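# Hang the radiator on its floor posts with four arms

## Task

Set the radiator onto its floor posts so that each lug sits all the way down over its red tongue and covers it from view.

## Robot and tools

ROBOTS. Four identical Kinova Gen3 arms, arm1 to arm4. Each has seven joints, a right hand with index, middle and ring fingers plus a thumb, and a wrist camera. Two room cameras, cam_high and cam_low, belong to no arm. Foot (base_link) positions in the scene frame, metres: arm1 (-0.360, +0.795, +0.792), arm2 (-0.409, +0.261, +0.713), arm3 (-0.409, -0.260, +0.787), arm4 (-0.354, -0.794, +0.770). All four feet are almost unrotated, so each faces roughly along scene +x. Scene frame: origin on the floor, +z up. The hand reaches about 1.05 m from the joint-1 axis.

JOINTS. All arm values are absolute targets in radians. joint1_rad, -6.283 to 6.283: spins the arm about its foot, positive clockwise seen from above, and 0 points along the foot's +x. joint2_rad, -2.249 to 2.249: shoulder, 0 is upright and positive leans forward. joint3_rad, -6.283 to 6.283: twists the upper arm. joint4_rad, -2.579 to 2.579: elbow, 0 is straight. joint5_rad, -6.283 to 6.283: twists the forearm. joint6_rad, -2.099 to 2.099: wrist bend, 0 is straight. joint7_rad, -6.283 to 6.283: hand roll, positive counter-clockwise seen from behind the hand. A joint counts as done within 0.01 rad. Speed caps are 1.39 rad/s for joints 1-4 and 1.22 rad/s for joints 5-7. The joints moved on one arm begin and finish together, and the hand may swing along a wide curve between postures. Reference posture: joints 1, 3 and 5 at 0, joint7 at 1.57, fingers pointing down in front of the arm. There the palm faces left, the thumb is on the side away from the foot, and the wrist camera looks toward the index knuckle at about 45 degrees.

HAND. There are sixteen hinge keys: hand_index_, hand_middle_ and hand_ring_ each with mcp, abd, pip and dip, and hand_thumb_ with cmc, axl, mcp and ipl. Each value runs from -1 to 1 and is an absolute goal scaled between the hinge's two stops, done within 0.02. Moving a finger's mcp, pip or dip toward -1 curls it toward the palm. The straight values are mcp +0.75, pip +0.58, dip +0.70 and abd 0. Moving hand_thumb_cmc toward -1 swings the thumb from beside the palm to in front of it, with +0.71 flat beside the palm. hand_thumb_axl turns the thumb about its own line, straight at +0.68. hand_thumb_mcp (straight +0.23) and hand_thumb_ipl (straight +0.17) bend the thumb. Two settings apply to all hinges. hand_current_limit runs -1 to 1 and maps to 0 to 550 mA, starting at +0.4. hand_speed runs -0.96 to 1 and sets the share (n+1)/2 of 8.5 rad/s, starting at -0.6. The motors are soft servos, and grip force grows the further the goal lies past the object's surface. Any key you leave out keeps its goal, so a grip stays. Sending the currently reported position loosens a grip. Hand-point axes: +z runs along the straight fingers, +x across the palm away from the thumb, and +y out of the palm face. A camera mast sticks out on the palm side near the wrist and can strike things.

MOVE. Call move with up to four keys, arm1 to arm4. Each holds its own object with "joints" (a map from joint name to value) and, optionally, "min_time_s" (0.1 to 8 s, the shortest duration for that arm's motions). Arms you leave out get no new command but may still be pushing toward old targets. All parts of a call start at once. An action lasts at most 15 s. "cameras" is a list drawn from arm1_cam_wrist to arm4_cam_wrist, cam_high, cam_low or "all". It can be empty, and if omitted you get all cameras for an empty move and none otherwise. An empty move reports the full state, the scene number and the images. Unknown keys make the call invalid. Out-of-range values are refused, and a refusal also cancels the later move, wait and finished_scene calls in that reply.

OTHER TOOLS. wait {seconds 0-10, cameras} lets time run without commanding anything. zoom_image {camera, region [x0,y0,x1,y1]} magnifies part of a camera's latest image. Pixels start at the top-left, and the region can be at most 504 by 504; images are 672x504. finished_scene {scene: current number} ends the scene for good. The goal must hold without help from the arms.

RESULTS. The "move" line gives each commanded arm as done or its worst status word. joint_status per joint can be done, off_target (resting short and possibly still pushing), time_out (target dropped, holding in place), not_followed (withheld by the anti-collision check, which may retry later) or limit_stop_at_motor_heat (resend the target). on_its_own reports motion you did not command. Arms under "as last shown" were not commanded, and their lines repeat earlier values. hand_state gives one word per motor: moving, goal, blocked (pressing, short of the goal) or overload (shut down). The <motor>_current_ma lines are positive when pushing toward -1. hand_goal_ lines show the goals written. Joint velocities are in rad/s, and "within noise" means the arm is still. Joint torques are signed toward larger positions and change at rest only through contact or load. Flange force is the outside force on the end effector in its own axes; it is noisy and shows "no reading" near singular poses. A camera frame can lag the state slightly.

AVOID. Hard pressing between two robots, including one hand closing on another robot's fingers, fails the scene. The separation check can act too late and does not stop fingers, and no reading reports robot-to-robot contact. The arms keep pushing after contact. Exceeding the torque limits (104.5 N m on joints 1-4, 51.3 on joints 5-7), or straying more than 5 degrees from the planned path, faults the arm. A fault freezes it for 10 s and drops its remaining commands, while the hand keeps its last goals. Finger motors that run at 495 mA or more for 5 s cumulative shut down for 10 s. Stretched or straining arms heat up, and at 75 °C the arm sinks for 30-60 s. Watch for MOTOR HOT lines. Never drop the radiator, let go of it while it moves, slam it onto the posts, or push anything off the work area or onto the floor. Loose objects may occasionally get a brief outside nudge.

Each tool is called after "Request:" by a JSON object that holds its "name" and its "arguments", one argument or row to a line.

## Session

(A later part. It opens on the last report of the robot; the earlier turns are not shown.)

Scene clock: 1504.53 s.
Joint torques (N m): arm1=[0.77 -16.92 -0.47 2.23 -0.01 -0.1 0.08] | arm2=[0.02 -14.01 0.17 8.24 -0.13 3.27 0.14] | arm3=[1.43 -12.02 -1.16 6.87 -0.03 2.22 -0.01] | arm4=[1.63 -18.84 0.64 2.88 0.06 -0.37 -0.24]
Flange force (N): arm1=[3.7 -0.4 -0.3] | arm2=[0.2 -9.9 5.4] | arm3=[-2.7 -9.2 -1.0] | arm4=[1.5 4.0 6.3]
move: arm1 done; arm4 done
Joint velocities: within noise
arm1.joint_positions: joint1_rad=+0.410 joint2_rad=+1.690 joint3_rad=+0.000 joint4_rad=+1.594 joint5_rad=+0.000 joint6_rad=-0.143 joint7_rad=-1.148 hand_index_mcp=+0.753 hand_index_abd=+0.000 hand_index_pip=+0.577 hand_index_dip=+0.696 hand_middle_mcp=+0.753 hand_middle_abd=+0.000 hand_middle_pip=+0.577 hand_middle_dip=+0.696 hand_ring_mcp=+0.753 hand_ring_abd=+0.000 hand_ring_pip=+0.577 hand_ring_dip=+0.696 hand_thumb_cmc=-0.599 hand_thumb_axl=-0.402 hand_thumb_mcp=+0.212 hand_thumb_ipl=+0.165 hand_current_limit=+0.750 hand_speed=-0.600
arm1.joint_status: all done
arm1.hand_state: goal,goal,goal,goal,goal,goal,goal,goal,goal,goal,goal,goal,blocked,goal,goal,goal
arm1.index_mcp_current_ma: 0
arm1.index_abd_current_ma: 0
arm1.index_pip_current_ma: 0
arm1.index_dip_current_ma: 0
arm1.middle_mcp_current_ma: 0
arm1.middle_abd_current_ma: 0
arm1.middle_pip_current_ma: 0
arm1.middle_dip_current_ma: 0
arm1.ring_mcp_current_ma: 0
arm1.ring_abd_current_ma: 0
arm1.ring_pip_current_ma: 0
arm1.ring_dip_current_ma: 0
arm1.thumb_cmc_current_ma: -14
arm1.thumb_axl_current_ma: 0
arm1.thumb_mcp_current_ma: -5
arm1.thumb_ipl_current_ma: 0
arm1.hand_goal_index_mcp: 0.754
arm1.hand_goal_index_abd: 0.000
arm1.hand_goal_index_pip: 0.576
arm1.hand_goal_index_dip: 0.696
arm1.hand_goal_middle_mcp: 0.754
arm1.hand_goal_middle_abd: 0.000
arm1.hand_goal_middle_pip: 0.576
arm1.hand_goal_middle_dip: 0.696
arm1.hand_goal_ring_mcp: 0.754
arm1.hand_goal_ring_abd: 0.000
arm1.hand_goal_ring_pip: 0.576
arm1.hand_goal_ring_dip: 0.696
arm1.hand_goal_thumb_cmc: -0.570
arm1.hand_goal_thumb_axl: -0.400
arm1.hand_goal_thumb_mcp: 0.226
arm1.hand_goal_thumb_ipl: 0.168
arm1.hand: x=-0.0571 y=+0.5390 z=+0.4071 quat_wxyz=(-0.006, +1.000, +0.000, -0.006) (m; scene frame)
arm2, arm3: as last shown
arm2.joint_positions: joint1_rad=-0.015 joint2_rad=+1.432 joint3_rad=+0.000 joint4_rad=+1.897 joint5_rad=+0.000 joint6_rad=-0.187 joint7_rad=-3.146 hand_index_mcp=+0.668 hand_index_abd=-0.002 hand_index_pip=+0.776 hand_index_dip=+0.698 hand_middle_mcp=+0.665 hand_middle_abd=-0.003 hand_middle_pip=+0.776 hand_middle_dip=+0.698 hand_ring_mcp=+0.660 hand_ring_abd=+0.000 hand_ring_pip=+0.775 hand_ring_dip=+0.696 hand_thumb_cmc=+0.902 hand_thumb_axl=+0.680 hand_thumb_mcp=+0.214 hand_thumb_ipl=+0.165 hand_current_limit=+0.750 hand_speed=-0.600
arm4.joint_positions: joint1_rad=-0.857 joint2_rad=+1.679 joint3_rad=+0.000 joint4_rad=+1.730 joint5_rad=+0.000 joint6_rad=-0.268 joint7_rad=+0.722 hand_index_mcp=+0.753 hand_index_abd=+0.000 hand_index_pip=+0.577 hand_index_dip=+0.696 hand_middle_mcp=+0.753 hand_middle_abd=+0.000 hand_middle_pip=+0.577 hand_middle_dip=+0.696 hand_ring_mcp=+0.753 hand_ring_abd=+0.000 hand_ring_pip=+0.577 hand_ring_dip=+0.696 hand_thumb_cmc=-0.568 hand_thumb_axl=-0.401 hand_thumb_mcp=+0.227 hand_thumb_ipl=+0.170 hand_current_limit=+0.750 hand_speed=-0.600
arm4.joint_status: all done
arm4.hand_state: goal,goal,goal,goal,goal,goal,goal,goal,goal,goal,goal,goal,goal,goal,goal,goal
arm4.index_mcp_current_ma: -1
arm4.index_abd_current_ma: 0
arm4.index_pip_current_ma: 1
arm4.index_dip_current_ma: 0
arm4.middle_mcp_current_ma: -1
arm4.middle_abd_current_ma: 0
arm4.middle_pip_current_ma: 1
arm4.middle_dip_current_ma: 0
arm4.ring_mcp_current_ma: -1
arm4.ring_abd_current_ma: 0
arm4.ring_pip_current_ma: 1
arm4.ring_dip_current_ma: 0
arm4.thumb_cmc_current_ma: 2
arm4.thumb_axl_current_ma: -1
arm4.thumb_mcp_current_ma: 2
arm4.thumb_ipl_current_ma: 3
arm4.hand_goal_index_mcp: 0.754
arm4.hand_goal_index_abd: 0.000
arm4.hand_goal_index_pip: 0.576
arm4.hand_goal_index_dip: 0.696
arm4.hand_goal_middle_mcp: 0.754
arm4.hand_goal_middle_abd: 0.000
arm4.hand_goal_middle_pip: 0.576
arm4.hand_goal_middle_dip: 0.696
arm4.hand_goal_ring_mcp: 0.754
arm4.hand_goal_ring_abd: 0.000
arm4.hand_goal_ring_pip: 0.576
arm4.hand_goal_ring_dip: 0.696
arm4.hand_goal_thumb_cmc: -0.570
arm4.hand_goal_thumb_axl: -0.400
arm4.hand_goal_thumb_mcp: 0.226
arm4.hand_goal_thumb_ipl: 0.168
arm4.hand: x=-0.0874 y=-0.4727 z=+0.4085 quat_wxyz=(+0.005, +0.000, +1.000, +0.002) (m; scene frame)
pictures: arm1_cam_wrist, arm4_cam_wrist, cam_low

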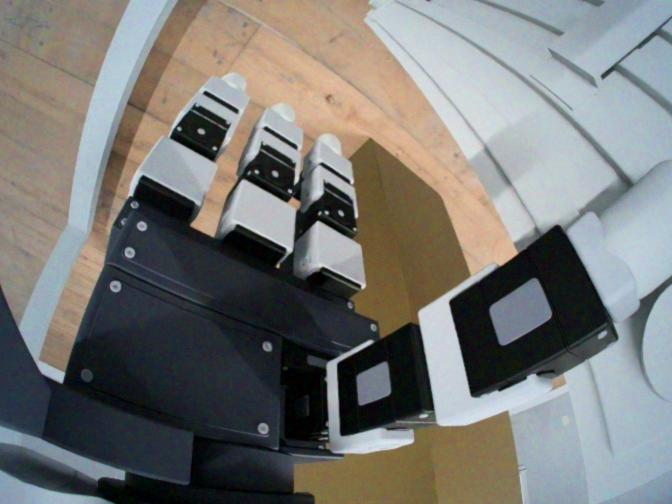

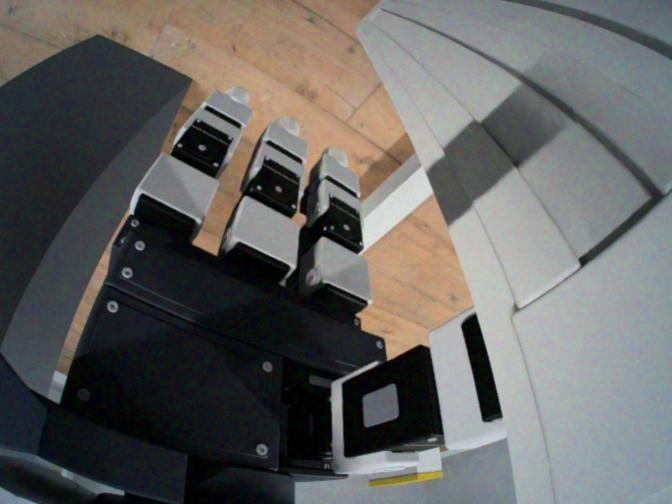

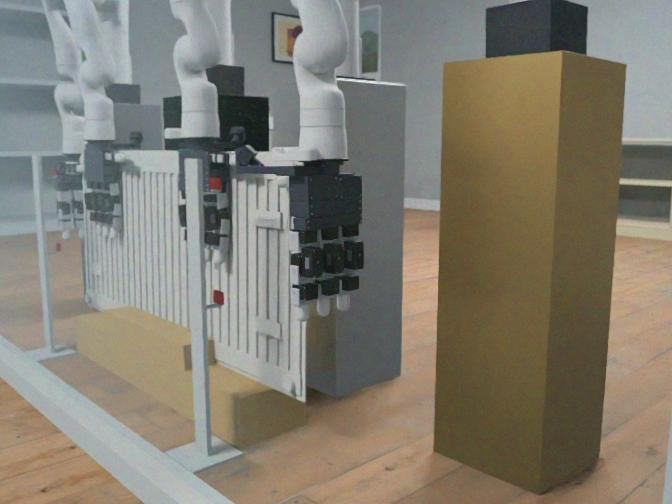

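Request:
{"name": "move", "arguments": {
  "arm1": {"joints":{"joint1_rad":0.4139,"joint2_rad":1.6782,"joint4_rad":1.5957,"joint6_rad":-0.1323,"joint7_rad":-1.1449},"min_time_s":1.5},
  "arm4": {"joints":{"joint1_rad":-0.8598,"joint2_rad":1.6738,"joint4_rad":1.7455,"joint6_rad":-0.2777,"joint7_rad":0.7190},"min_time_s":1.5}
}}

Scene clock: 1520.40 s.
Joint torques (N m): arm1=[2.34 -23.7 4.15 1.28 -0.18 -0.76 0.28] | arm2=[-0.01 -14.06 0.15 8.13 -0.14 3.26 0.12] | arm3=[1.37 -12.15 -1.15 6.8 0.01 2.19 0.1] | arm4=[2.47 -26.72 0.84 4.43 0.25 -2.11 -0.29]
Flange force (N): arm1=[3.5 -5.9 13.2] | arm2=[0.3 -9.6 5.3] | arm3=[-2.7 -9.0 -0.8] | arm4=[0.5 8.4 29.2]
move: arm1 done; arm4 done
Joint velocities: within noise
arm1.joint_positions: joint1_rad=+0.414 joint2_rad=+1.678 joint3_rad=+0.000 joint4_rad=+1.596 joint5_rad=+0.000 joint6_rad=-0.132 joint7_rad=-1.145 hand_index_mcp=+0.753 hand_index_abd=+0.000 hand_index_pip=+0.577 hand_index_dip=+0.696 hand_middle_mcp=+0.753 hand_middle_abd=+0.000 hand_middle_pip=+0.577 hand_middle_dip=+0.696 hand_ring_mcp=+0.753 hand_ring_abd=+0.000 hand_ring_pip=+0.577 hand_ring_dip=+0.696 hand_thumb_cmc=-0.591 hand_thumb_axl=-0.405 hand_thumb_mcp=+0.216 hand_thumb_ipl=+0.165 hand_current_limit=+0.750 hand_speed=-0.600
arm1.joint_status: all done
arm1.hand_state: goal,goal,goal,goal,goal,goal,goal,goal,goal,goal,goal,goal,blocked,goal,goal,goal
arm1.index_mcp_current_ma: 0
arm1.index_abd_current_ma: 0
arm1.index_pip_current_ma: 0
arm1.index_dip_current_ma: 0
arm1.middle_mcp_current_ma: 0
arm1.middle_abd_current_ma: 0
arm1.middle_pip_current_ma: 0
arm1.middle_dip_current_ma: 0
arm1.ring_mcp_current_ma: 0
arm1.ring_abd_current_ma: 0
arm1.ring_pip_current_ma: 0
arm1.ring_dip_current_ma: 0
arm1.thumb_cmc_current_ma: -7
arm1.thumb_axl_current_ma: -1
arm1.thumb_mcp_current_ma: -3
arm1.thumb_ipl_current_ma: 0
arm1.hand_goal_index_mcp: 0.754
arm1.hand_goal_index_abd: 0.000
arm1.hand_goal_index_pip: 0.576
arm1.hand_goal_index_dip: 0.696
arm1.hand_goal_middle_mcp: 0.754
arm1.hand_goal_middle_abd: 0.000
arm1.hand_goal_middle_pip: 0.576
arm1.hand_goal_middle_dip: 0.696
arm1.hand_goal_ring_mcp: 0.754
arm1.hand_goal_ring_abd: 0.000
arm1.hand_goal_ring_pip: 0.576
arm1.hand_goal_ring_dip: 0.696
arm1.hand_goal_thumb_cmc: -0.570
arm1.hand_goal_thumb_axl: -0.400
arm1.hand_goal_thumb_mcp: 0.226
arm1.hand_goal_thumb_ipl: 0.168
arm1.hand: x=-0.0541 y=+0.5362 z=+0.4116 quat_wxyz=(-0.007, +1.000, +0.000, -0.006) (m; scene frame)
arm2, arm3: as last shown
arm4.joint_positions: joint1_rad=-0.860 joint2_rad=+1.674 joint3_rad=+0.000 joint4_rad=+1.745 joint5_rad=+0.000 joint6_rad=-0.278 joint7_rad=+0.719 hand_index_mcp=+0.753 hand_index_abd=+0.000 hand_index_pip=+0.577 hand_index_dip=+0.696 hand_middle_mcp=+0.753 hand_middle_abd=+0.000 hand_middle_pip=+0.577 hand_middle_dip=+0.696 hand_ring_mcp=+0.753 hand_ring_abd=+0.000 hand_ring_pip=+0.577 hand_ring_dip=+0.696 hand_thumb_cmc=-0.552 hand_thumb_axl=-0.387 hand_thumb_mcp=+0.230 hand_thumb_ipl=+0.171 hand_current_limit=+0.750 hand_speed=-0.600
arm4.joint_status: all done
arm4.hand_state: goal,goal,goal,goal,goal,goal,goal,goal,goal,goal,goal,goal,goal,goal,goal,goal
arm4.index_mcp_current_ma: -1
arm4.index_abd_current_ma: 0
arm4.index_pip_current_ma: 1
arm4.index_dip_current_ma: 0
arm4.middle_mcp_current_ma: -1
arm4.middle_abd_current_ma: 0
arm4.middle_pip_current_ma: 1
arm4.middle_dip_current_ma: 0
arm4.ring_mcp_current_ma: -1
arm4.ring_abd_current_ma: 0
arm4.ring_pip_current_ma: 1
arm4.ring_dip_current_ma: 0
arm4.thumb_cmc_current_ma: 39
arm4.thumb_axl_current_ma: 31
arm4.thumb_mcp_current_ma: 7
arm4.thumb_ipl_current_ma: 4
arm4.hand_goal_index_mcp: 0.754
arm4.hand_goal_index_abd: 0.000
arm4.hand_goal_index_pip: 0.576
arm4.hand_goal_index_dip: 0.696
arm4.hand_goal_middle_mcp: 0.754
arm4.hand_goal_middle_abd: 0.000
arm4.hand_goal_middle_pip: 0.576
arm4.hand_goal_middle_dip: 0.696
arm4.hand_goal_ring_mcp: 0.754
arm4.hand_goal_ring_abd: 0.000
arm4.hand_goal_ring_pip: 0.576
arm4.hand_goal_ring_dip: 0.696
arm4.hand_goal_thumb_cmc: -0.570
arm4.hand_goal_thumb_axl: -0.400
arm4.hand_goal_thumb_mcp: 0.226
arm4.hand_goal_thumb_ipl: 0.168
arm4.hand: x=-0.0898 y=-0.4741 z=+0.4115 quat_wxyz=(+0.005, +0.000, +1.000, +0.002) (m; scene frame)
pictures: none

Request:
{"name": "move", "arguments": {
  "arm1": {"joints":{"joint2_rad":1.6640,"joint4_rad":1.6127,"joint6_rad":-0.1351},"min_time_s":1.5},
  "arm4": {"joints":{"joint2_rad":1.6597,"joint4_rad":1.7615,"joint6_rad":-0.2796},"min_time_s":1.5},
  "cameras": ["cam_low","cam_high"]
}}

Request:
{"name": "zoom_image", "arguments": {
  "camera": "cam_low",
  "region": [40, 130, 380, 420]
}}

Scene clock: 1526.20 s.
Joint torques (N m): arm1=[5.63 -36.14 13 1.19 -0.98 -1.58 0.26] | arm2=[-0.05 -14.43 0.19 7.73 -0.13 3.08 0.12] | arm3=[1.34 -12.42 -1.1 6.38 -0.01 2.04 0.11] | arm4=[0.21 -41.35 -2.88 2.75 1.47 -5.71 0.24]
Flange force (N): arm1=[5.6 -14.6 42.4] | arm2=[0.3 -8.9 5.3] | arm3=[-2.6 -8.3 -1.3] | arm4=[-1.6 3.2 59.7]
move: arm1 done; arm4 done
Joint velocities: within noise
arm1.joint_positions: joint1_rad=+0.414 joint2_rad=+1.664 joint3_rad=+0.000 joint4_rad=+1.613 joint5_rad=+0.000 joint6_rad=-0.135 joint7_rad=-1.145 hand_index_mcp=+0.753 hand_index_abd=+0.000 hand_index_pip=+0.577 hand_index_dip=+0.696 hand_middle_mcp=+0.753 hand_middle_abd=+0.000 hand_middle_pip=+0.577 hand_middle_dip=+0.696 hand_ring_mcp=+0.753 hand_ring_abd=+0.000 hand_ring_pip=+0.577 hand_ring_dip=+0.696 hand_thumb_cmc=-0.638 hand_thumb_axl=-0.467 hand_thumb_mcp=+0.239 hand_thumb_ipl=+0.175 hand_current_limit=+0.750 hand_speed=-0.600
arm1.joint_status: all done
arm1.hand_state: goal,goal,goal,goal,goal,goal,goal,goal,goal,goal,goal,goal,blocked,blocked,goal,goal
arm1.index_mcp_current_ma: 0
arm1.index_abd_current_ma: 0
arm1.index_pip_current_ma: 0
arm1.index_dip_current_ma: 0
arm1.middle_mcp_current_ma: 0
arm1.middle_abd_current_ma: 0
arm1.middle_pip_current_ma: 0
arm1.middle_dip_current_ma: 0
arm1.ring_mcp_current_ma: 0
arm1.ring_abd_current_ma: 0
arm1.ring_pip_current_ma: 0
arm1.ring_dip_current_ma: 0
arm1.thumb_cmc_current_ma: -72
arm1.thumb_axl_current_ma: -98
arm1.thumb_mcp_current_ma: 4
arm1.thumb_ipl_current_ma: 1
arm1.hand_goal_index_mcp: 0.754
arm1.hand_goal_index_abd: 0.000
arm1.hand_goal_index_pip: 0.576
arm1.hand_goal_index_dip: 0.696
arm1.hand_goal_middle_mcp: 0.754
arm1.hand_goal_middle_abd: 0.000
arm1.hand_goal_middle_pip: 0.576
arm1.hand_goal_middle_dip: 0.696
arm1.hand_goal_ring_mcp: 0.754
arm1.hand_goal_ring_abd: 0.000
arm1.hand_goal_ring_pip: 0.576
arm1.hand_goal_ring_dip: 0.696
arm1.hand_goal_thumb_cmc: -0.570
arm1.hand_goal_thumb_axl: -0.400
arm1.hand_goal_thumb_mcp: 0.226
arm1.hand_goal_thumb_ipl: 0.168
arm1.hand: x=-0.0543 y=+0.5362 z=+0.4177 quat_wxyz=(-0.006, +1.000, +0.000, -0.006) (m; scene frame)
arm2, arm3: as last shown
arm4.joint_positions: joint1_rad=-0.860 joint2_rad=+1.660 joint3_rad=+0.000 joint4_rad=+1.762 joint5_rad=+0.000 joint6_rad=-0.280 joint7_rad=+0.719 hand_index_mcp=+0.753 hand_index_abd=+0.000 hand_index_pip=+0.577 hand_index_dip=+0.696 hand_middle_mcp=+0.753 hand_middle_abd=+0.000 hand_middle_pip=+0.577 hand_middle_dip=+0.696 hand_ring_mcp=+0.753 hand_ring_abd=+0.000 hand_ring_pip=+0.577 hand_ring_dip=+0.696 hand_thumb_cmc=-0.486 hand_thumb_axl=-0.295 hand_thumb_mcp=+0.184 hand_thumb_ipl=+0.152 hand_current_limit=+0.750 hand_speed=-0.600
arm4.joint_status: all done
arm4.hand_state: goal,goal,goal,goal,goal,goal,goal,goal,goal,goal,goal,goal,blocked,blocked,blocked,goal
arm4.index_mcp_current_ma: -1
arm4.index_abd_current_ma: 0
arm4.index_pip_current_ma: 1
arm4.index_dip_current_ma: 0
arm4.middle_mcp_current_ma: -1
arm4.middle_abd_current_ma: 0
arm4.middle_pip_current_ma: 1
arm4.middle_dip_current_ma: 0
arm4.ring_mcp_current_ma: -1
arm4.ring_abd_current_ma: 0
arm4.ring_pip_current_ma: 1
arm4.ring_dip_current_ma: 0
arm4.thumb_cmc_current_ma: 281
arm4.thumb_axl_current_ma: 470
arm4.thumb_mcp_current_ma: -157
arm4.thumb_ipl_current_ma: -46
arm4.hand_goal_index_mcp: 0.754
arm4.hand_goal_index_abd: 0.000
arm4.hand_goal_index_pip: 0.576
arm4.hand_goal_index_dip: 0.696
arm4.hand_goal_middle_mcp: 0.754
arm4.hand_goal_middle_abd: 0.000
arm4.hand_goal_middle_pip: 0.576
arm4.hand_goal_middle_dip: 0.696
arm4.hand_goal_ring_mcp: 0.754
arm4.hand_goal_ring_abd: 0.000
arm4.hand_goal_ring_pip: 0.576
arm4.hand_goal_ring_dip: 0.696
arm4.hand_goal_thumb_cmc: -0.570
arm4.hand_goal_thumb_axl: -0.400
arm4.hand_goal_thumb_mcp: 0.226
arm4.hand_goal_thumb_ipl: 0.168
arm4.hand: x=-0.0899 y=-0.4741 z=+0.4176 quat_wxyz=(+0.005, +0.000, +1.000, +0.002) (m; scene frame)
pictures: cam_high, cam_low

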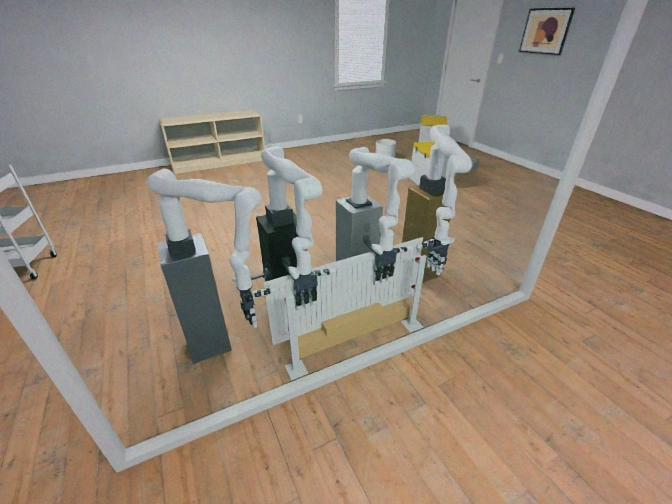

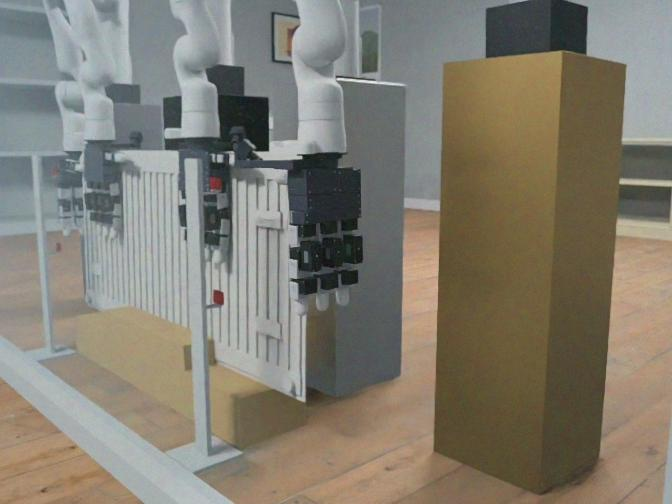

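Scaled by 1.482 from the camera's 672x504 image, which has a finer 960x720 frame.

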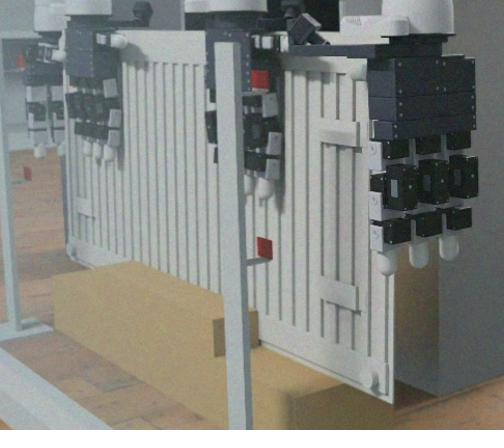

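Request:
{"name": "move", "arguments": {
  "arm1": {"joints":{"joint1_rad":0.4124,"joint2_rad":1.5928,"joint4_rad":1.6910,"joint6_rad":-0.1422,"joint7_rad":-1.1464},"min_time_s":3},
  "arm4": {"joints":{"joint1_rad":-0.8596,"joint2_rad":1.5894,"joint4_rad":1.8377,"joint6_rad":-0.2854,"joint7_rad":0.7192},"min_time_s":3},
  "arm2": {"joints":{"joint1_rad":-0.0154,"joint2_rad":1.3570,"joint4_rad":1.9543,"joint6_rad":-0.1697,"joint7_rad":-3.1470,"hand_index_mcp":0.60,"hand_middle_mcp":0.60,"hand_ring_mcp":0.60},"min_time_s":3},
  "arm3": {"joints":{"joint1_rad":-0.0321,"joint2_rad":1.5502,"joint4_rad":1.8202,"joint6_rad":-0.2288,"joint7_rad":-3.2057,"hand_index_mcp":0.60,"hand_middle_mcp":0.60,"hand_ring_mcp":0.60},"min_time_s":3},
  "cameras": ["cam_low","cam_high"]
}}

Request:
{"name": "zoom_image", "arguments": {
  "camera": "cam_low",
  "region": [40, 130, 380, 420]
}}

Scene clock: 1598.30 s.
Joint torques (N m): arm1=[1.08 -16.81 -0.16 2.55 -0.09 0.01 -0.04] | arm2=[-0.04 -15.67 0.12 7.2 -0.14 2.8 0.11] | arm3=[1.24 -12.5 -1.13 7.58 -0.04 2.53 0.08] | arm4=[1.11 -18.32 0.05 3.59 0.31 -0.19 -0.05]
Flange force (N): arm1=[4.6 -0.6 -0.5] | arm2=[0.3 -8.3 7.2] | arm3=[-2.3 -10.0 1.1] | arm4=[-0.1 4.2 6.4]
move: arm1 done; arm2 off_target; arm3 off_target; arm4 done
Joint velocities: within noise
arm1.joint_positions: joint1_rad=+0.412 joint2_rad=+1.593 joint3_rad=+0.000 joint4_rad=+1.691 joint5_rad=+0.000 joint6_rad=-0.142 joint7_rad=-1.146 hand_index_mcp=+0.752 hand_index_abd=+0.000 hand_index_pip=+0.577 hand_index_dip=+0.696 hand_middle_mcp=+0.752 hand_middle_abd=+0.000 hand_middle_pip=+0.577 hand_middle_dip=+0.696 hand_ring_mcp=+0.752 hand_ring_abd=+0.000 hand_ring_pip=+0.577 hand_ring_dip=+0.696 hand_thumb_cmc=-0.633 hand_thumb_axl=-0.402 hand_thumb_mcp=+0.213 hand_thumb_ipl=+0.165 hand_current_limit=+0.750 hand_speed=-0.600
arm1.joint_status: all done
arm1.hand_state: goal,goal,goal,goal,goal,goal,goal,goal,goal,goal,goal,goal,blocked,goal,goal,goal
arm1.index_mcp_current_ma: 0
arm1.index_abd_current_ma: 0
arm1.index_pip_current_ma: 0
arm1.index_dip_current_ma: 0
arm1.middle_mcp_current_ma: 0
arm1.middle_abd_current_ma: 0
arm1.middle_pip_current_ma: 0
arm1.middle_dip_current_ma: 0
arm1.ring_mcp_current_ma: 0
arm1.ring_abd_current_ma: 0
arm1.ring_pip_current_ma: 0
arm1.ring_dip_current_ma: 0
arm1.thumb_cmc_current_ma: -62
arm1.thumb_axl_current_ma: 0
arm1.thumb_mcp_current_ma: -5
arm1.thumb_ipl_current_ma: 0
arm1.hand_goal_index_mcp: 0.754
arm1.hand_goal_index_abd: 0.000
arm1.hand_goal_index_pip: 0.576
arm1.hand_goal_index_dip: 0.696
arm1.hand_goal_middle_mcp: 0.754
arm1.hand_goal_middle_abd: 0.000
arm1.hand_goal_middle_pip: 0.576
arm1.hand_goal_middle_dip: 0.696
arm1.hand_goal_ring_mcp: 0.754
arm1.hand_goal_ring_abd: 0.000
arm1.hand_goal_ring_pip: 0.576
arm1.hand_goal_ring_dip: 0.696
arm1.hand_goal_thumb_cmc: -0.570
arm1.hand_goal_thumb_axl: -0.400
arm1.hand_goal_thumb_mcp: 0.226
arm1.hand_goal_thumb_ipl: 0.168
arm1.hand: x=-0.0542 y=+0.5365 z=+0.4479 quat_wxyz=(-0.006, +1.000, +0.000, -0.006) (m; scene frame)
arm2.joint_positions: joint1_rad=-0.015 joint2_rad=+1.357 joint3_rad=+0.000 joint4_rad=+1.954 joint5_rad=+0.000 joint6_rad=-0.170 joint7_rad=-3.147 hand_index_mcp=+0.660 hand_index_abd=-0.002 hand_index_pip=+0.776 hand_index_dip=+0.698 hand_middle_mcp=+0.657 hand_middle_abd=-0.003 hand_middle_pip=+0.776 hand_middle_dip=+0.698 hand_ring_mcp=+0.652 hand_ring_abd=+0.000 hand_ring_pip=+0.776 hand_ring_dip=+0.696 hand_thumb_cmc=+0.902 hand_thumb_axl=+0.680 hand_thumb_mcp=+0.214 hand_thumb_ipl=+0.165 hand_current_limit=+0.750 hand_speed=-0.600
arm2.joint_status: hand_index_mcp off_target (ended at +0.660, target +0.600); hand_middle_mcp off_target (ended at +0.657, target +0.600); hand_ring_mcp off_target (ended at +0.652, target +0.600); the others done
arm2.hand_state: blocked,goal,goal,goal,blocked,goal,goal,goal,blocked,goal,goal,goal,goal,goal,goal,goal
arm2.index_mcp_current_ma: 232
arm2.index_abd_current_ma: -2
arm2.index_pip_current_ma: -8
arm2.index_dip_current_ma: 3
arm2.middle_mcp_current_ma: 219
arm2.middle_abd_current_ma: -6
arm2.middle_pip_current_ma: -8
arm2.middle_dip_current_ma: 4
arm2.ring_mcp_current_ma: 196
arm2.ring_abd_current_ma: 0
arm2.ring_pip_current_ma: -9
arm2.ring_dip_current_ma: 0
arm2.thumb_cmc_current_ma: 4
arm2.thumb_axl_current_ma: 6
arm2.thumb_mcp_current_ma: -43
arm2.thumb_ipl_current_ma: -10
arm2.hand_goal_index_mcp: 0.600
arm2.hand_goal_index_abd: 0.000
arm2.hand_goal_index_pip: 0.780
arm2.hand_goal_index_dip: 0.696
arm2.hand_goal_middle_mcp: 0.600
arm2.hand_goal_middle_abd: 0.000
arm2.hand_goal_middle_pip: 0.780
arm2.hand_goal_middle_dip: 0.696
arm2.hand_goal_ring_mcp: 0.600
arm2.hand_goal_ring_abd: 0.000
arm2.hand_goal_ring_pip: 0.780
arm2.hand_goal_ring_dip: 0.696
arm2.hand_goal_thumb_cmc: 0.900
arm2.hand_goal_thumb_axl: 0.678
arm2.hand_goal_thumb_mcp: 0.226
arm2.hand_goal_thumb_ipl: 0.168
arm2.hand: x=-0.1363 y=+0.2639 z=+0.4754 quat_wxyz=(-0.003, +0.707, -0.707, -0.005) (m; scene frame)
arm3.joint_positions: joint1_rad=-0.032 joint2_rad=+1.550 joint3_rad=+0.000 joint4_rad=+1.820 joint5_rad=+0.000 joint6_rad=-0.229 joint7_rad=-3.206 hand_index_mcp=+0.645 hand_index_abd=+0.000 hand_index_pip=+0.777 hand_index_dip=+0.697 hand_middle_mcp=+0.641 hand_middle_abd=-0.003 hand_middle_pip=+0.776 hand_middle_dip=+0.697 hand_ring_mcp=+0.642 hand_ring_abd=+0.000 hand_ring_pip=+0.776 hand_ring_dip=+0.696 hand_thumb_cmc=+0.902 hand_thumb_axl=+0.680 hand_thumb_mcp=+0.214 hand_thumb_ipl=+0.165 hand_current_limit=+0.750 hand_speed=-0.600
arm3.joint_status: hand_index_mcp off_target (ended at +0.645, target +0.600); hand_middle_mcp off_target (ended at +0.641, target +0.600); hand_ring_mcp off_target (ended at +0.642, target +0.600); the others done
arm3.hand_state: blocked,goal,goal,goal,blocked,goal,goal,goal,blocked,goal,goal,goal,goal,goal,goal,goal
arm3.index_mcp_current_ma: 137
arm3.index_abd_current_ma: 0
arm3.index_pip_current_ma: -5
arm3.index_dip_current_ma: 1
arm3.middle_mcp_current_ma: 121
arm3.middle_abd_current_ma: -3
arm3.middle_pip_current_ma: -5
arm3.middle_dip_current_ma: 1
arm3.ring_mcp_current_ma: 128
arm3.ring_abd_current_ma: 0
arm3.ring_pip_current_ma: -6
arm3.ring_dip_current_ma: 0
arm3.thumb_cmc_current_ma: 3
arm3.thumb_axl_current_ma: 4
arm3.thumb_mcp_current_ma: -34
arm3.thumb_ipl_current_ma: -6
arm3.hand_goal_index_mcp: 0.600
arm3.hand_goal_index_abd: 0.000
arm3.hand_goal_index_pip: 0.780
arm3.hand_goal_index_dip: 0.696
arm3.hand_goal_middle_mcp: 0.600
arm3.hand_goal_middle_abd: 0.000
arm3.hand_goal_middle_pip: 0.780
arm3.hand_goal_middle_dip: 0.696
arm3.hand_goal_ring_mcp: 0.600
arm3.hand_goal_ring_abd: 0.000
arm3.hand_goal_ring_pip: 0.780
arm3.hand_goal_ring_dip: 0.696
arm3.hand_goal_thumb_cmc: 0.900
arm3.hand_goal_thumb_axl: 0.678
arm3.hand_goal_thumb_mcp: 0.226
arm3.hand_goal_thumb_ipl: 0.168
arm3.hand: x=-0.1423 y=-0.2414 z=+0.4741 quat_wxyz=(+0.001, +0.707, -0.707, +0.005) (m; scene frame)
arm4.joint_positions: joint1_rad=-0.860 joint2_rad=+1.589 joint3_rad=+0.000 joint4_rad=+1.838 joint5_rad=+0.000 joint6_rad=-0.285 joint7_rad=+0.719 hand_index_mcp=+0.752 hand_index_abd=+0.000 hand_index_pip=+0.577 hand_index_dip=+0.696 hand_middle_mcp=+0.752 hand_middle_abd=+0.000 hand_middle_pip=+0.577 hand_middle_dip=+0.696 hand_ring_mcp=+0.752 hand_ring_abd=+0.000 hand_ring_pip=+0.577 hand_ring_dip=+0.696 hand_thumb_cmc=-0.504 hand_thumb_axl=-0.396 hand_thumb_mcp=+0.238 hand_thumb_ipl=+0.172 hand_current_limit=+0.750 hand_speed=-0.600
arm4.joint_status: all done
arm4.hand_state: goal,goal,goal,goal,goal,goal,goal,goal,goal,goal,goal,goal,blocked,goal,goal,goal
arm4.index_mcp_current_ma: -2
arm4.index_abd_current_ma: 0
arm4.index_pip_current_ma: 1
arm4.index_dip_current_ma: 0
arm4.middle_mcp_current_ma: -2
arm4.middle_abd_current_ma: 0
arm4.middle_pip_current_ma: 1
arm4.middle_dip_current_ma: 0
arm4.ring_mcp_current_ma: -2
arm4.ring_abd_current_ma: 0
arm4.ring_pip_current_ma: 1
arm4.ring_dip_current_ma: 0
arm4.thumb_cmc_current_ma: 204
arm4.thumb_axl_current_ma: 7
arm4.thumb_mcp_current_ma: 30
arm4.thumb_ipl_current_ma: 7
arm4.hand_goal_index_mcp: 0.754
arm4.hand_goal_index_abd: 0.000
arm4.hand_goal_index_pip: 0.576
arm4.hand_goal_index_dip: 0.696
arm4.hand_goal_middle_mcp: 0.754
arm4.hand_goal_middle_abd: 0.000
arm4.hand_goal_middle_pip: 0.576
arm4.hand_goal_middle_dip: 0.696
arm4.hand_goal_ring_mcp: 0.754
arm4.hand_goal_ring_abd: 0.000
arm4.hand_goal_ring_pip: 0.576
arm4.hand_goal_ring_dip: 0.696
arm4.hand_goal_thumb_cmc: -0.570
arm4.hand_goal_thumb_axl: -0.400
arm4.hand_goal_thumb_mcp: 0.226
arm4.hand_goal_thumb_ipl: 0.168
arm4.hand: x=-0.0903 y=-0.4745 z=+0.4476 quat_wxyz=(+0.005, +0.000, +1.000, +0.002) (m; scene frame)
pictures: cam_high, cam_low

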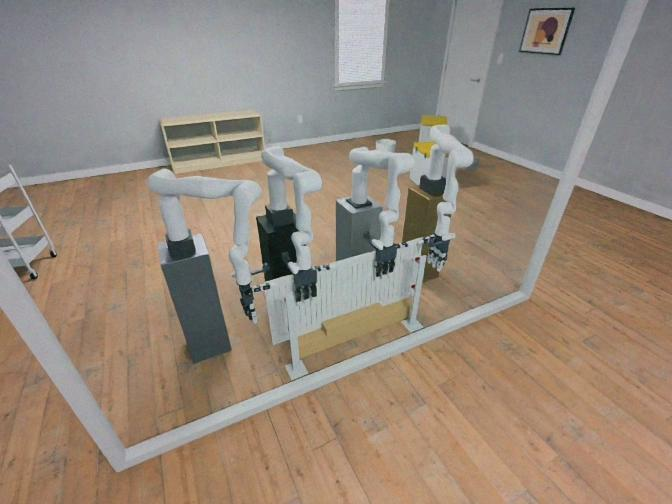

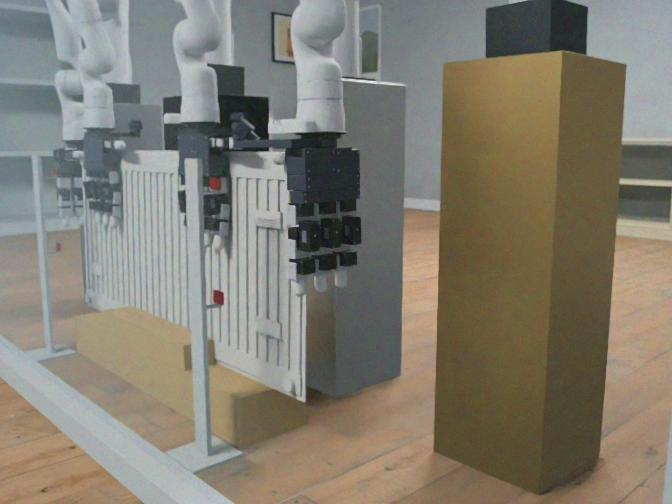

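Scaled by 1.482 from the camera's 672x504 image, which has a finer 960x720 frame.

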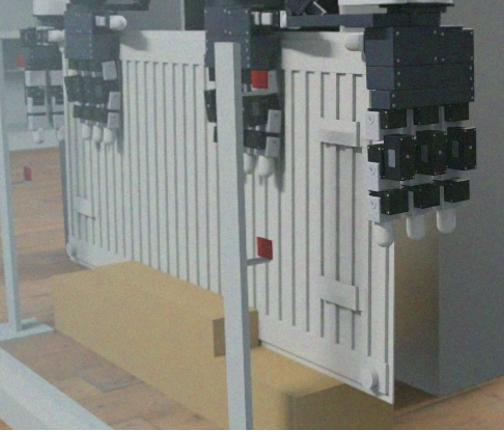

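Request:
{"name": "move", "arguments": {
  "cameras": ["arm1_cam_wrist","arm2_cam_wrist","arm3_cam_wrist","arm4_cam_wrist","cam_high","cam_low"]
}}

Request:
{"name": "zoom_image", "arguments": {
  "camera": "arm1_cam_wrist",
  "region": [380, 120, 672, 504]
}}

Request:
{"name": "zoom_image", "arguments": {
  "camera": "cam_low",
  "region": [200, 110, 360, 230]
}}

Request:
{"name": "zoom_image", "arguments": {
  "camera": "cam_high",
  "region": [230, 210, 460, 380]
}}

Scene clock: 1622.83 s.
Joint torques (N m): arm1=[1.04 -16.91 -0.13 2.51 -0.1 0.05 -0.05] | arm2=[0 -15.68 0.13 7.24 -0.12 2.81 0.13] | arm3=[1.27 -12.55 -0.91 7.53 -0.02 2.55 0.06] | arm4=[1.14 -18.31 0.04 3.6 0.33 -0.19 -0.06]
Flange force (N): arm1=[4.3 -0.6 -0.4] | arm2=[0.1 -8.4 7.3] | arm3=[-2.4 -9.8 1.1] | arm4=[0.0 4.2 6.3]
Joint velocities: within noise
arm1.joint_positions: joint1_rad=+0.412 joint2_rad=+1.593 joint3_rad=+0.000 joint4_rad=+1.691 joint5_rad=+0.000 joint6_rad=-0.142 joint7_rad=-1.146 hand_index_mcp=+0.752 hand_index_abd=+0.000 hand_index_pip=+0.577 hand_index_dip=+0.696 hand_middle_mcp=+0.752 hand_middle_abd=+0.000 hand_middle_pip=+0.577 hand_middle_dip=+0.696 hand_ring_mcp=+0.752 hand_ring_abd=+0.000 hand_ring_pip=+0.577 hand_ring_dip=+0.696 hand_thumb_cmc=-0.633 hand_thumb_axl=-0.402 hand_thumb_mcp=+0.213 hand_thumb_ipl=+0.165 hand_current_limit=+0.750 hand_speed=-0.600
arm1.joint_status: all done
arm1.hand_state: goal,goal,goal,goal,goal,goal,goal,goal,goal,goal,goal,goal,blocked,goal,goal,goal
arm1.index_mcp_current_ma: 0
arm1.index_abd_current_ma: 0
arm1.index_pip_current_ma: 0
arm1.index_dip_current_ma: 0
arm1.middle_mcp_current_ma: 0
arm1.middle_abd_current_ma: 0
arm1.middle_pip_current_ma: 0
arm1.middle_dip_current_ma: 0
arm1.ring_mcp_current_ma: 0
arm1.ring_abd_current_ma: 0
arm1.ring_pip_current_ma: 0
arm1.ring_dip_current_ma: 0
arm1.thumb_cmc_current_ma: -62
arm1.thumb_axl_current_ma: 0
arm1.thumb_mcp_current_ma: -5
arm1.thumb_ipl_current_ma: 0
arm1.hand_goal_index_mcp: 0.754
arm1.hand_goal_index_abd: 0.000
arm1.hand_goal_index_pip: 0.576
arm1.hand_goal_index_dip: 0.696
arm1.hand_goal_middle_mcp: 0.754
arm1.hand_goal_middle_abd: 0.000
arm1.hand_goal_middle_pip: 0.576
arm1.hand_goal_middle_dip: 0.696
arm1.hand_goal_ring_mcp: 0.754
arm1.hand_goal_ring_abd: 0.000
arm1.hand_goal_ring_pip: 0.576
arm1.hand_goal_ring_dip: 0.696
arm1.hand_goal_thumb_cmc: -0.570
arm1.hand_goal_thumb_axl: -0.400
arm1.hand_goal_thumb_mcp: 0.226
arm1.hand_goal_thumb_ipl: 0.168
arm1.hand: x=-0.0542 y=+0.5365 z=+0.4479 quat_wxyz=(-0.006, +1.000, +0.000, -0.006) (m; scene frame)
arm2.joint_positions: joint1_rad=-0.015 joint2_rad=+1.357 joint3_rad=+0.000 joint4_rad=+1.954 joint5_rad=+0.000 joint6_rad=-0.170 joint7_rad=-3.147 hand_index_mcp=+0.660 hand_index_abd=-0.002 hand_index_pip=+0.776 hand_index_dip=+0.698 hand_middle_mcp=+0.657 hand_middle_abd=-0.003 hand_middle_pip=+0.776 hand_middle_dip=+0.698 hand_ring_mcp=+0.652 hand_ring_abd=+0.000 hand_ring_pip=+0.776 hand_ring_dip=+0.696 hand_thumb_cmc=+0.902 hand_thumb_axl=+0.680 hand_thumb_mcp=+0.214 hand_thumb_ipl=+0.165 hand_current_limit=+0.750 hand_speed=-0.600
arm2.joint_status: hand_index_mcp off_target (ended at +0.660, target +0.600); hand_middle_mcp off_target (ended at +0.657, target +0.600); hand_ring_mcp off_target (ended at +0.652, target +0.600); the others done
arm2.hand_state: blocked,goal,goal,goal,blocked,goal,goal,goal,blocked,goal,goal,goal,goal,goal,goal,goal
arm2.index_mcp_current_ma: 232
arm2.index_abd_current_ma: -2
arm2.index_pip_current_ma: -8
arm2.index_dip_current_ma: 3
arm2.middle_mcp_current_ma: 219
arm2.middle_abd_current_ma: -6
arm2.middle_pip_current_ma: -8
arm2.middle_dip_current_ma: 4
arm2.ring_mcp_current_ma: 196
arm2.ring_abd_current_ma: 0
arm2.ring_pip_current_ma: -9
arm2.ring_dip_current_ma: 0
arm2.thumb_cmc_current_ma: 4
arm2.thumb_axl_current_ma: 6
arm2.thumb_mcp_current_ma: -43
arm2.thumb_ipl_current_ma: -10
arm2.hand_goal_index_mcp: 0.600
arm2.hand_goal_index_abd: 0.000
arm2.hand_goal_index_pip: 0.780
arm2.hand_goal_index_dip: 0.696
arm2.hand_goal_middle_mcp: 0.600
arm2.hand_goal_middle_abd: 0.000
arm2.hand_goal_middle_pip: 0.780
arm2.hand_goal_middle_dip: 0.696
arm2.hand_goal_ring_mcp: 0.600
arm2.hand_goal_ring_abd: 0.000
arm2.hand_goal_ring_pip: 0.780
arm2.hand_goal_ring_dip: 0.696
arm2.hand_goal_thumb_cmc: 0.900
arm2.hand_goal_thumb_axl: 0.678
arm2.hand_goal_thumb_mcp: 0.226
arm2.hand_goal_thumb_ipl: 0.168
arm2.hand: x=-0.1363 y=+0.2639 z=+0.4754 quat_wxyz=(-0.003, +0.707, -0.707, -0.005) (m; scene frame)
arm3.joint_positions: joint1_rad=-0.032 joint2_rad=+1.550 joint3_rad=+0.000 joint4_rad=+1.820 joint5_rad=+0.000 joint6_rad=-0.229 joint7_rad=-3.206 hand_index_mcp=+0.645 hand_index_abd=+0.000 hand_index_pip=+0.777 hand_index_dip=+0.697 hand_middle_mcp=+0.641 hand_middle_abd=-0.003 hand_middle_pip=+0.776 hand_middle_dip=+0.697 hand_ring_mcp=+0.642 hand_ring_abd=+0.000 hand_ring_pip=+0.776 hand_ring_dip=+0.696 hand_thumb_cmc=+0.902 hand_thumb_axl=+0.680 hand_thumb_mcp=+0.214 hand_thumb_ipl=+0.165 hand_current_limit=+0.750 hand_speed=-0.600
arm3.joint_status: hand_index_mcp off_target (ended at +0.645, target +0.600); hand_middle_mcp off_target (ended at +0.641, target +0.600); hand_ring_mcp off_target (ended at +0.642, target +0.600); the others done
arm3.hand_state: blocked,goal,goal,goal,blocked,goal,goal,goal,blocked,goal,goal,goal,goal,goal,goal,goal
arm3.index_mcp_current_ma: 137
arm3.index_abd_current_ma: 0
arm3.index_pip_current_ma: -5
arm3.index_dip_current_ma: 1
arm3.middle_mcp_current_ma: 121
arm3.middle_abd_current_ma: -3
arm3.middle_pip_current_ma: -5
arm3.middle_dip_current_ma: 1
arm3.ring_mcp_current_ma: 128
arm3.ring_abd_current_ma: 0
arm3.ring_pip_current_ma: -6
arm3.ring_dip_current_ma: 0
arm3.thumb_cmc_current_ma: 3
arm3.thumb_axl_current_ma: 4
arm3.thumb_mcp_current_ma: -34
arm3.thumb_ipl_current_ma: -6
arm3.hand_goal_index_mcp: 0.600
arm3.hand_goal_index_abd: 0.000
arm3.hand_goal_index_pip: 0.780
arm3.hand_goal_index_dip: 0.696
arm3.hand_goal_middle_mcp: 0.600
arm3.hand_goal_middle_abd: 0.000
arm3.hand_goal_middle_pip: 0.780
arm3.hand_goal_middle_dip: 0.696
arm3.hand_goal_ring_mcp: 0.600
arm3.hand_goal_ring_abd: 0.000
arm3.hand_goal_ring_pip: 0.780
arm3.hand_goal_ring_dip: 0.696
arm3.hand_goal_thumb_cmc: 0.900
arm3.hand_goal_thumb_axl: 0.678
arm3.hand_goal_thumb_mcp: 0.226
arm3.hand_goal_thumb_ipl: 0.168
arm3.hand: x=-0.1423 y=-0.2414 z=+0.4741 quat_wxyz=(+0.001, +0.707, -0.707, +0.005) (m; scene frame)
arm4.joint_positions: joint1_rad=-0.860 joint2_rad=+1.589 joint3_rad=+0.000 joint4_rad=+1.838 joint5_rad=+0.000 joint6_rad=-0.285 joint7_rad=+0.719 hand_index_mcp=+0.752 hand_index_abd=+0.000 hand_index_pip=+0.577 hand_index_dip=+0.696 hand_middle_mcp=+0.752 hand_middle_abd=+0.000 hand_middle_pip=+0.577 hand_middle_dip=+0.696 hand_ring_mcp=+0.752 hand_ring_abd=+0.000 hand_ring_pip=+0.577 hand_ring_dip=+0.696 hand_thumb_cmc=-0.504 hand_thumb_axl=-0.396 hand_thumb_mcp=+0.238 hand_thumb_ipl=+0.172 hand_current_limit=+0.750 hand_speed=-0.600
arm4.joint_status: all done
arm4.hand_state: goal,goal,goal,goal,goal,goal,goal,goal,goal,goal,goal,goal,blocked,goal,goal,goal
arm4.index_mcp_current_ma: -2
arm4.index_abd_current_ma: 0
arm4.index_pip_current_ma: 1
arm4.index_dip_current_ma: 0
arm4.middle_mcp_current_ma: -2
arm4.middle_abd_current_ma: 0
arm4.middle_pip_current_ma: 1
arm4.middle_dip_current_ma: 0
arm4.ring_mcp_current_ma: -2
arm4.ring_abd_current_ma: 0
arm4.ring_pip_current_ma: 1
arm4.ring_dip_current_ma: 0
arm4.thumb_cmc_current_ma: 204
arm4.thumb_axl_current_ma: 7
arm4.thumb_mcp_current_ma: 30
arm4.thumb_ipl_current_ma: 7
arm4.hand_goal_index_mcp: 0.754
arm4.hand_goal_index_abd: 0.000
arm4.hand_goal_index_pip: 0.576
arm4.hand_goal_index_dip: 0.696
arm4.hand_goal_middle_mcp: 0.754
arm4.hand_goal_middle_abd: 0.000
arm4.hand_goal_middle_pip: 0.576
arm4.hand_goal_middle_dip: 0.696
arm4.hand_goal_ring_mcp: 0.754
arm4.hand_goal_ring_abd: 0.000
arm4.hand_goal_ring_pip: 0.576
arm4.hand_goal_ring_dip: 0.696
arm4.hand_goal_thumb_cmc: -0.570
arm4.hand_goal_thumb_axl: -0.400
arm4.hand_goal_thumb_mcp: 0.226
arm4.hand_goal_thumb_ipl: 0.168
arm4.hand: x=-0.0903 y=-0.4745 z=+0.4476 quat_wxyz=(+0.005, +0.000, +1.000, +0.002) (m; scene frame)
pictures: arm1_cam_wrist, arm2_cam_wrist, arm3_cam_wrist, arm4_cam_wrist, cam_high, cam_low

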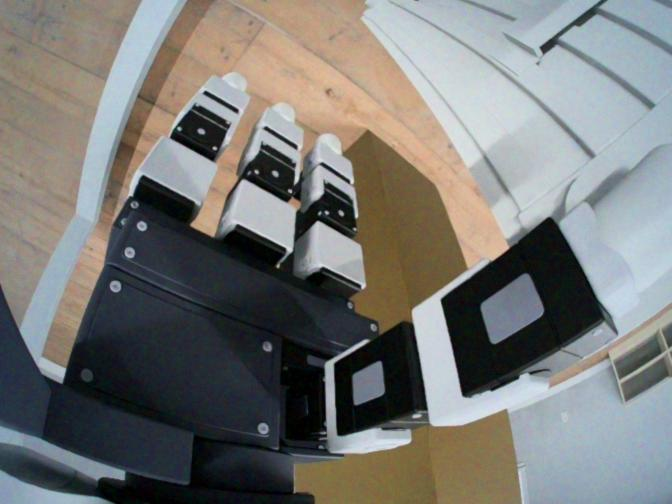

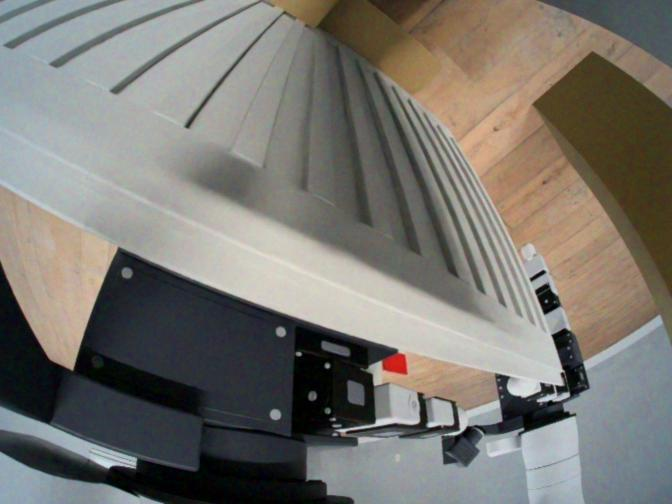

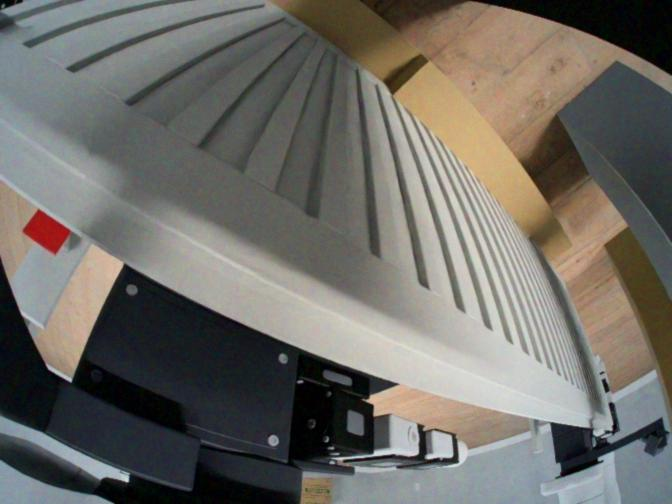

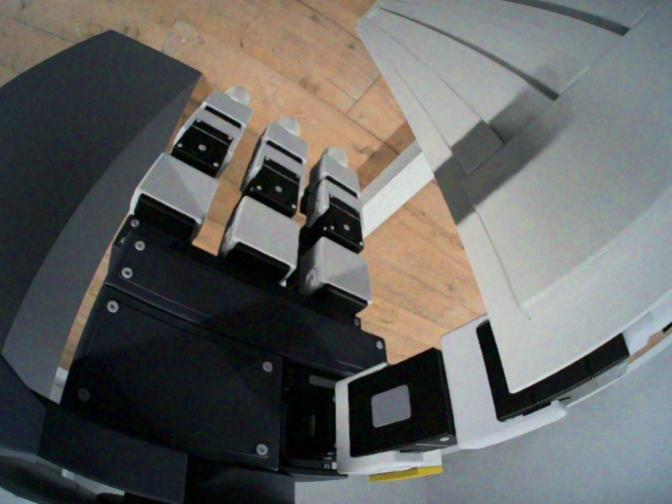

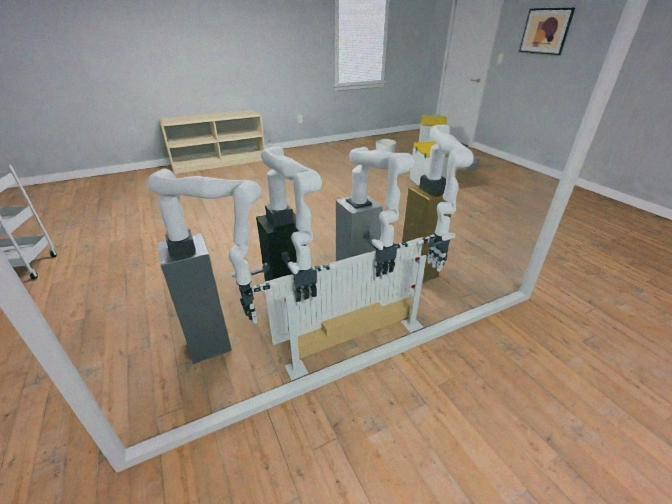

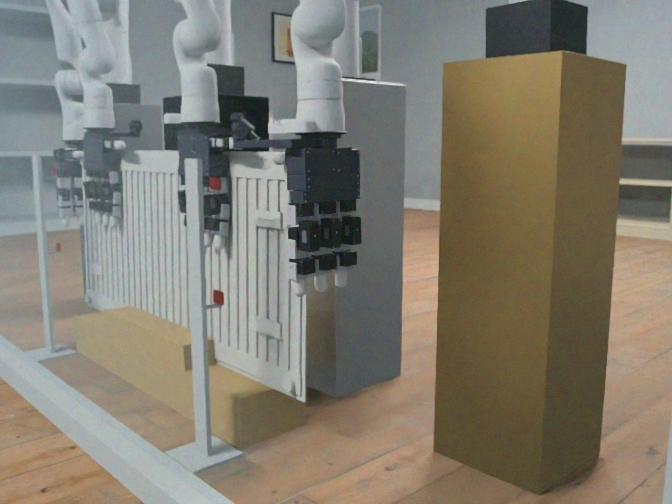

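Scaled by 1.312 from the camera's 672x504 image, which has a finer 960x720 frame.

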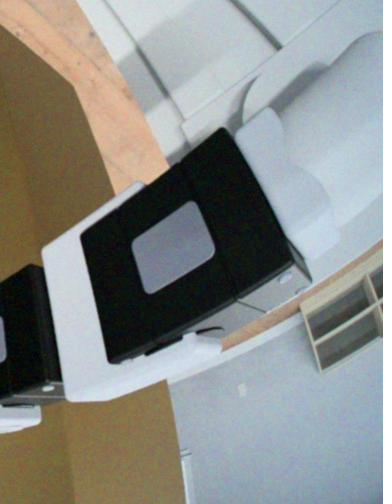

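Scaled by 3.150 from the camera's 672x504 image, which has a finer 960x720 frame.

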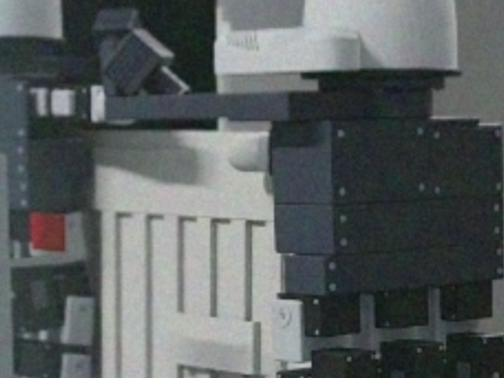

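Scaled by 2.191 from the camera's 672x504 image, which has a finer 960x720 frame.

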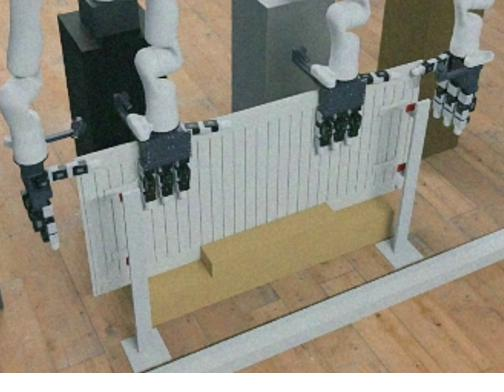

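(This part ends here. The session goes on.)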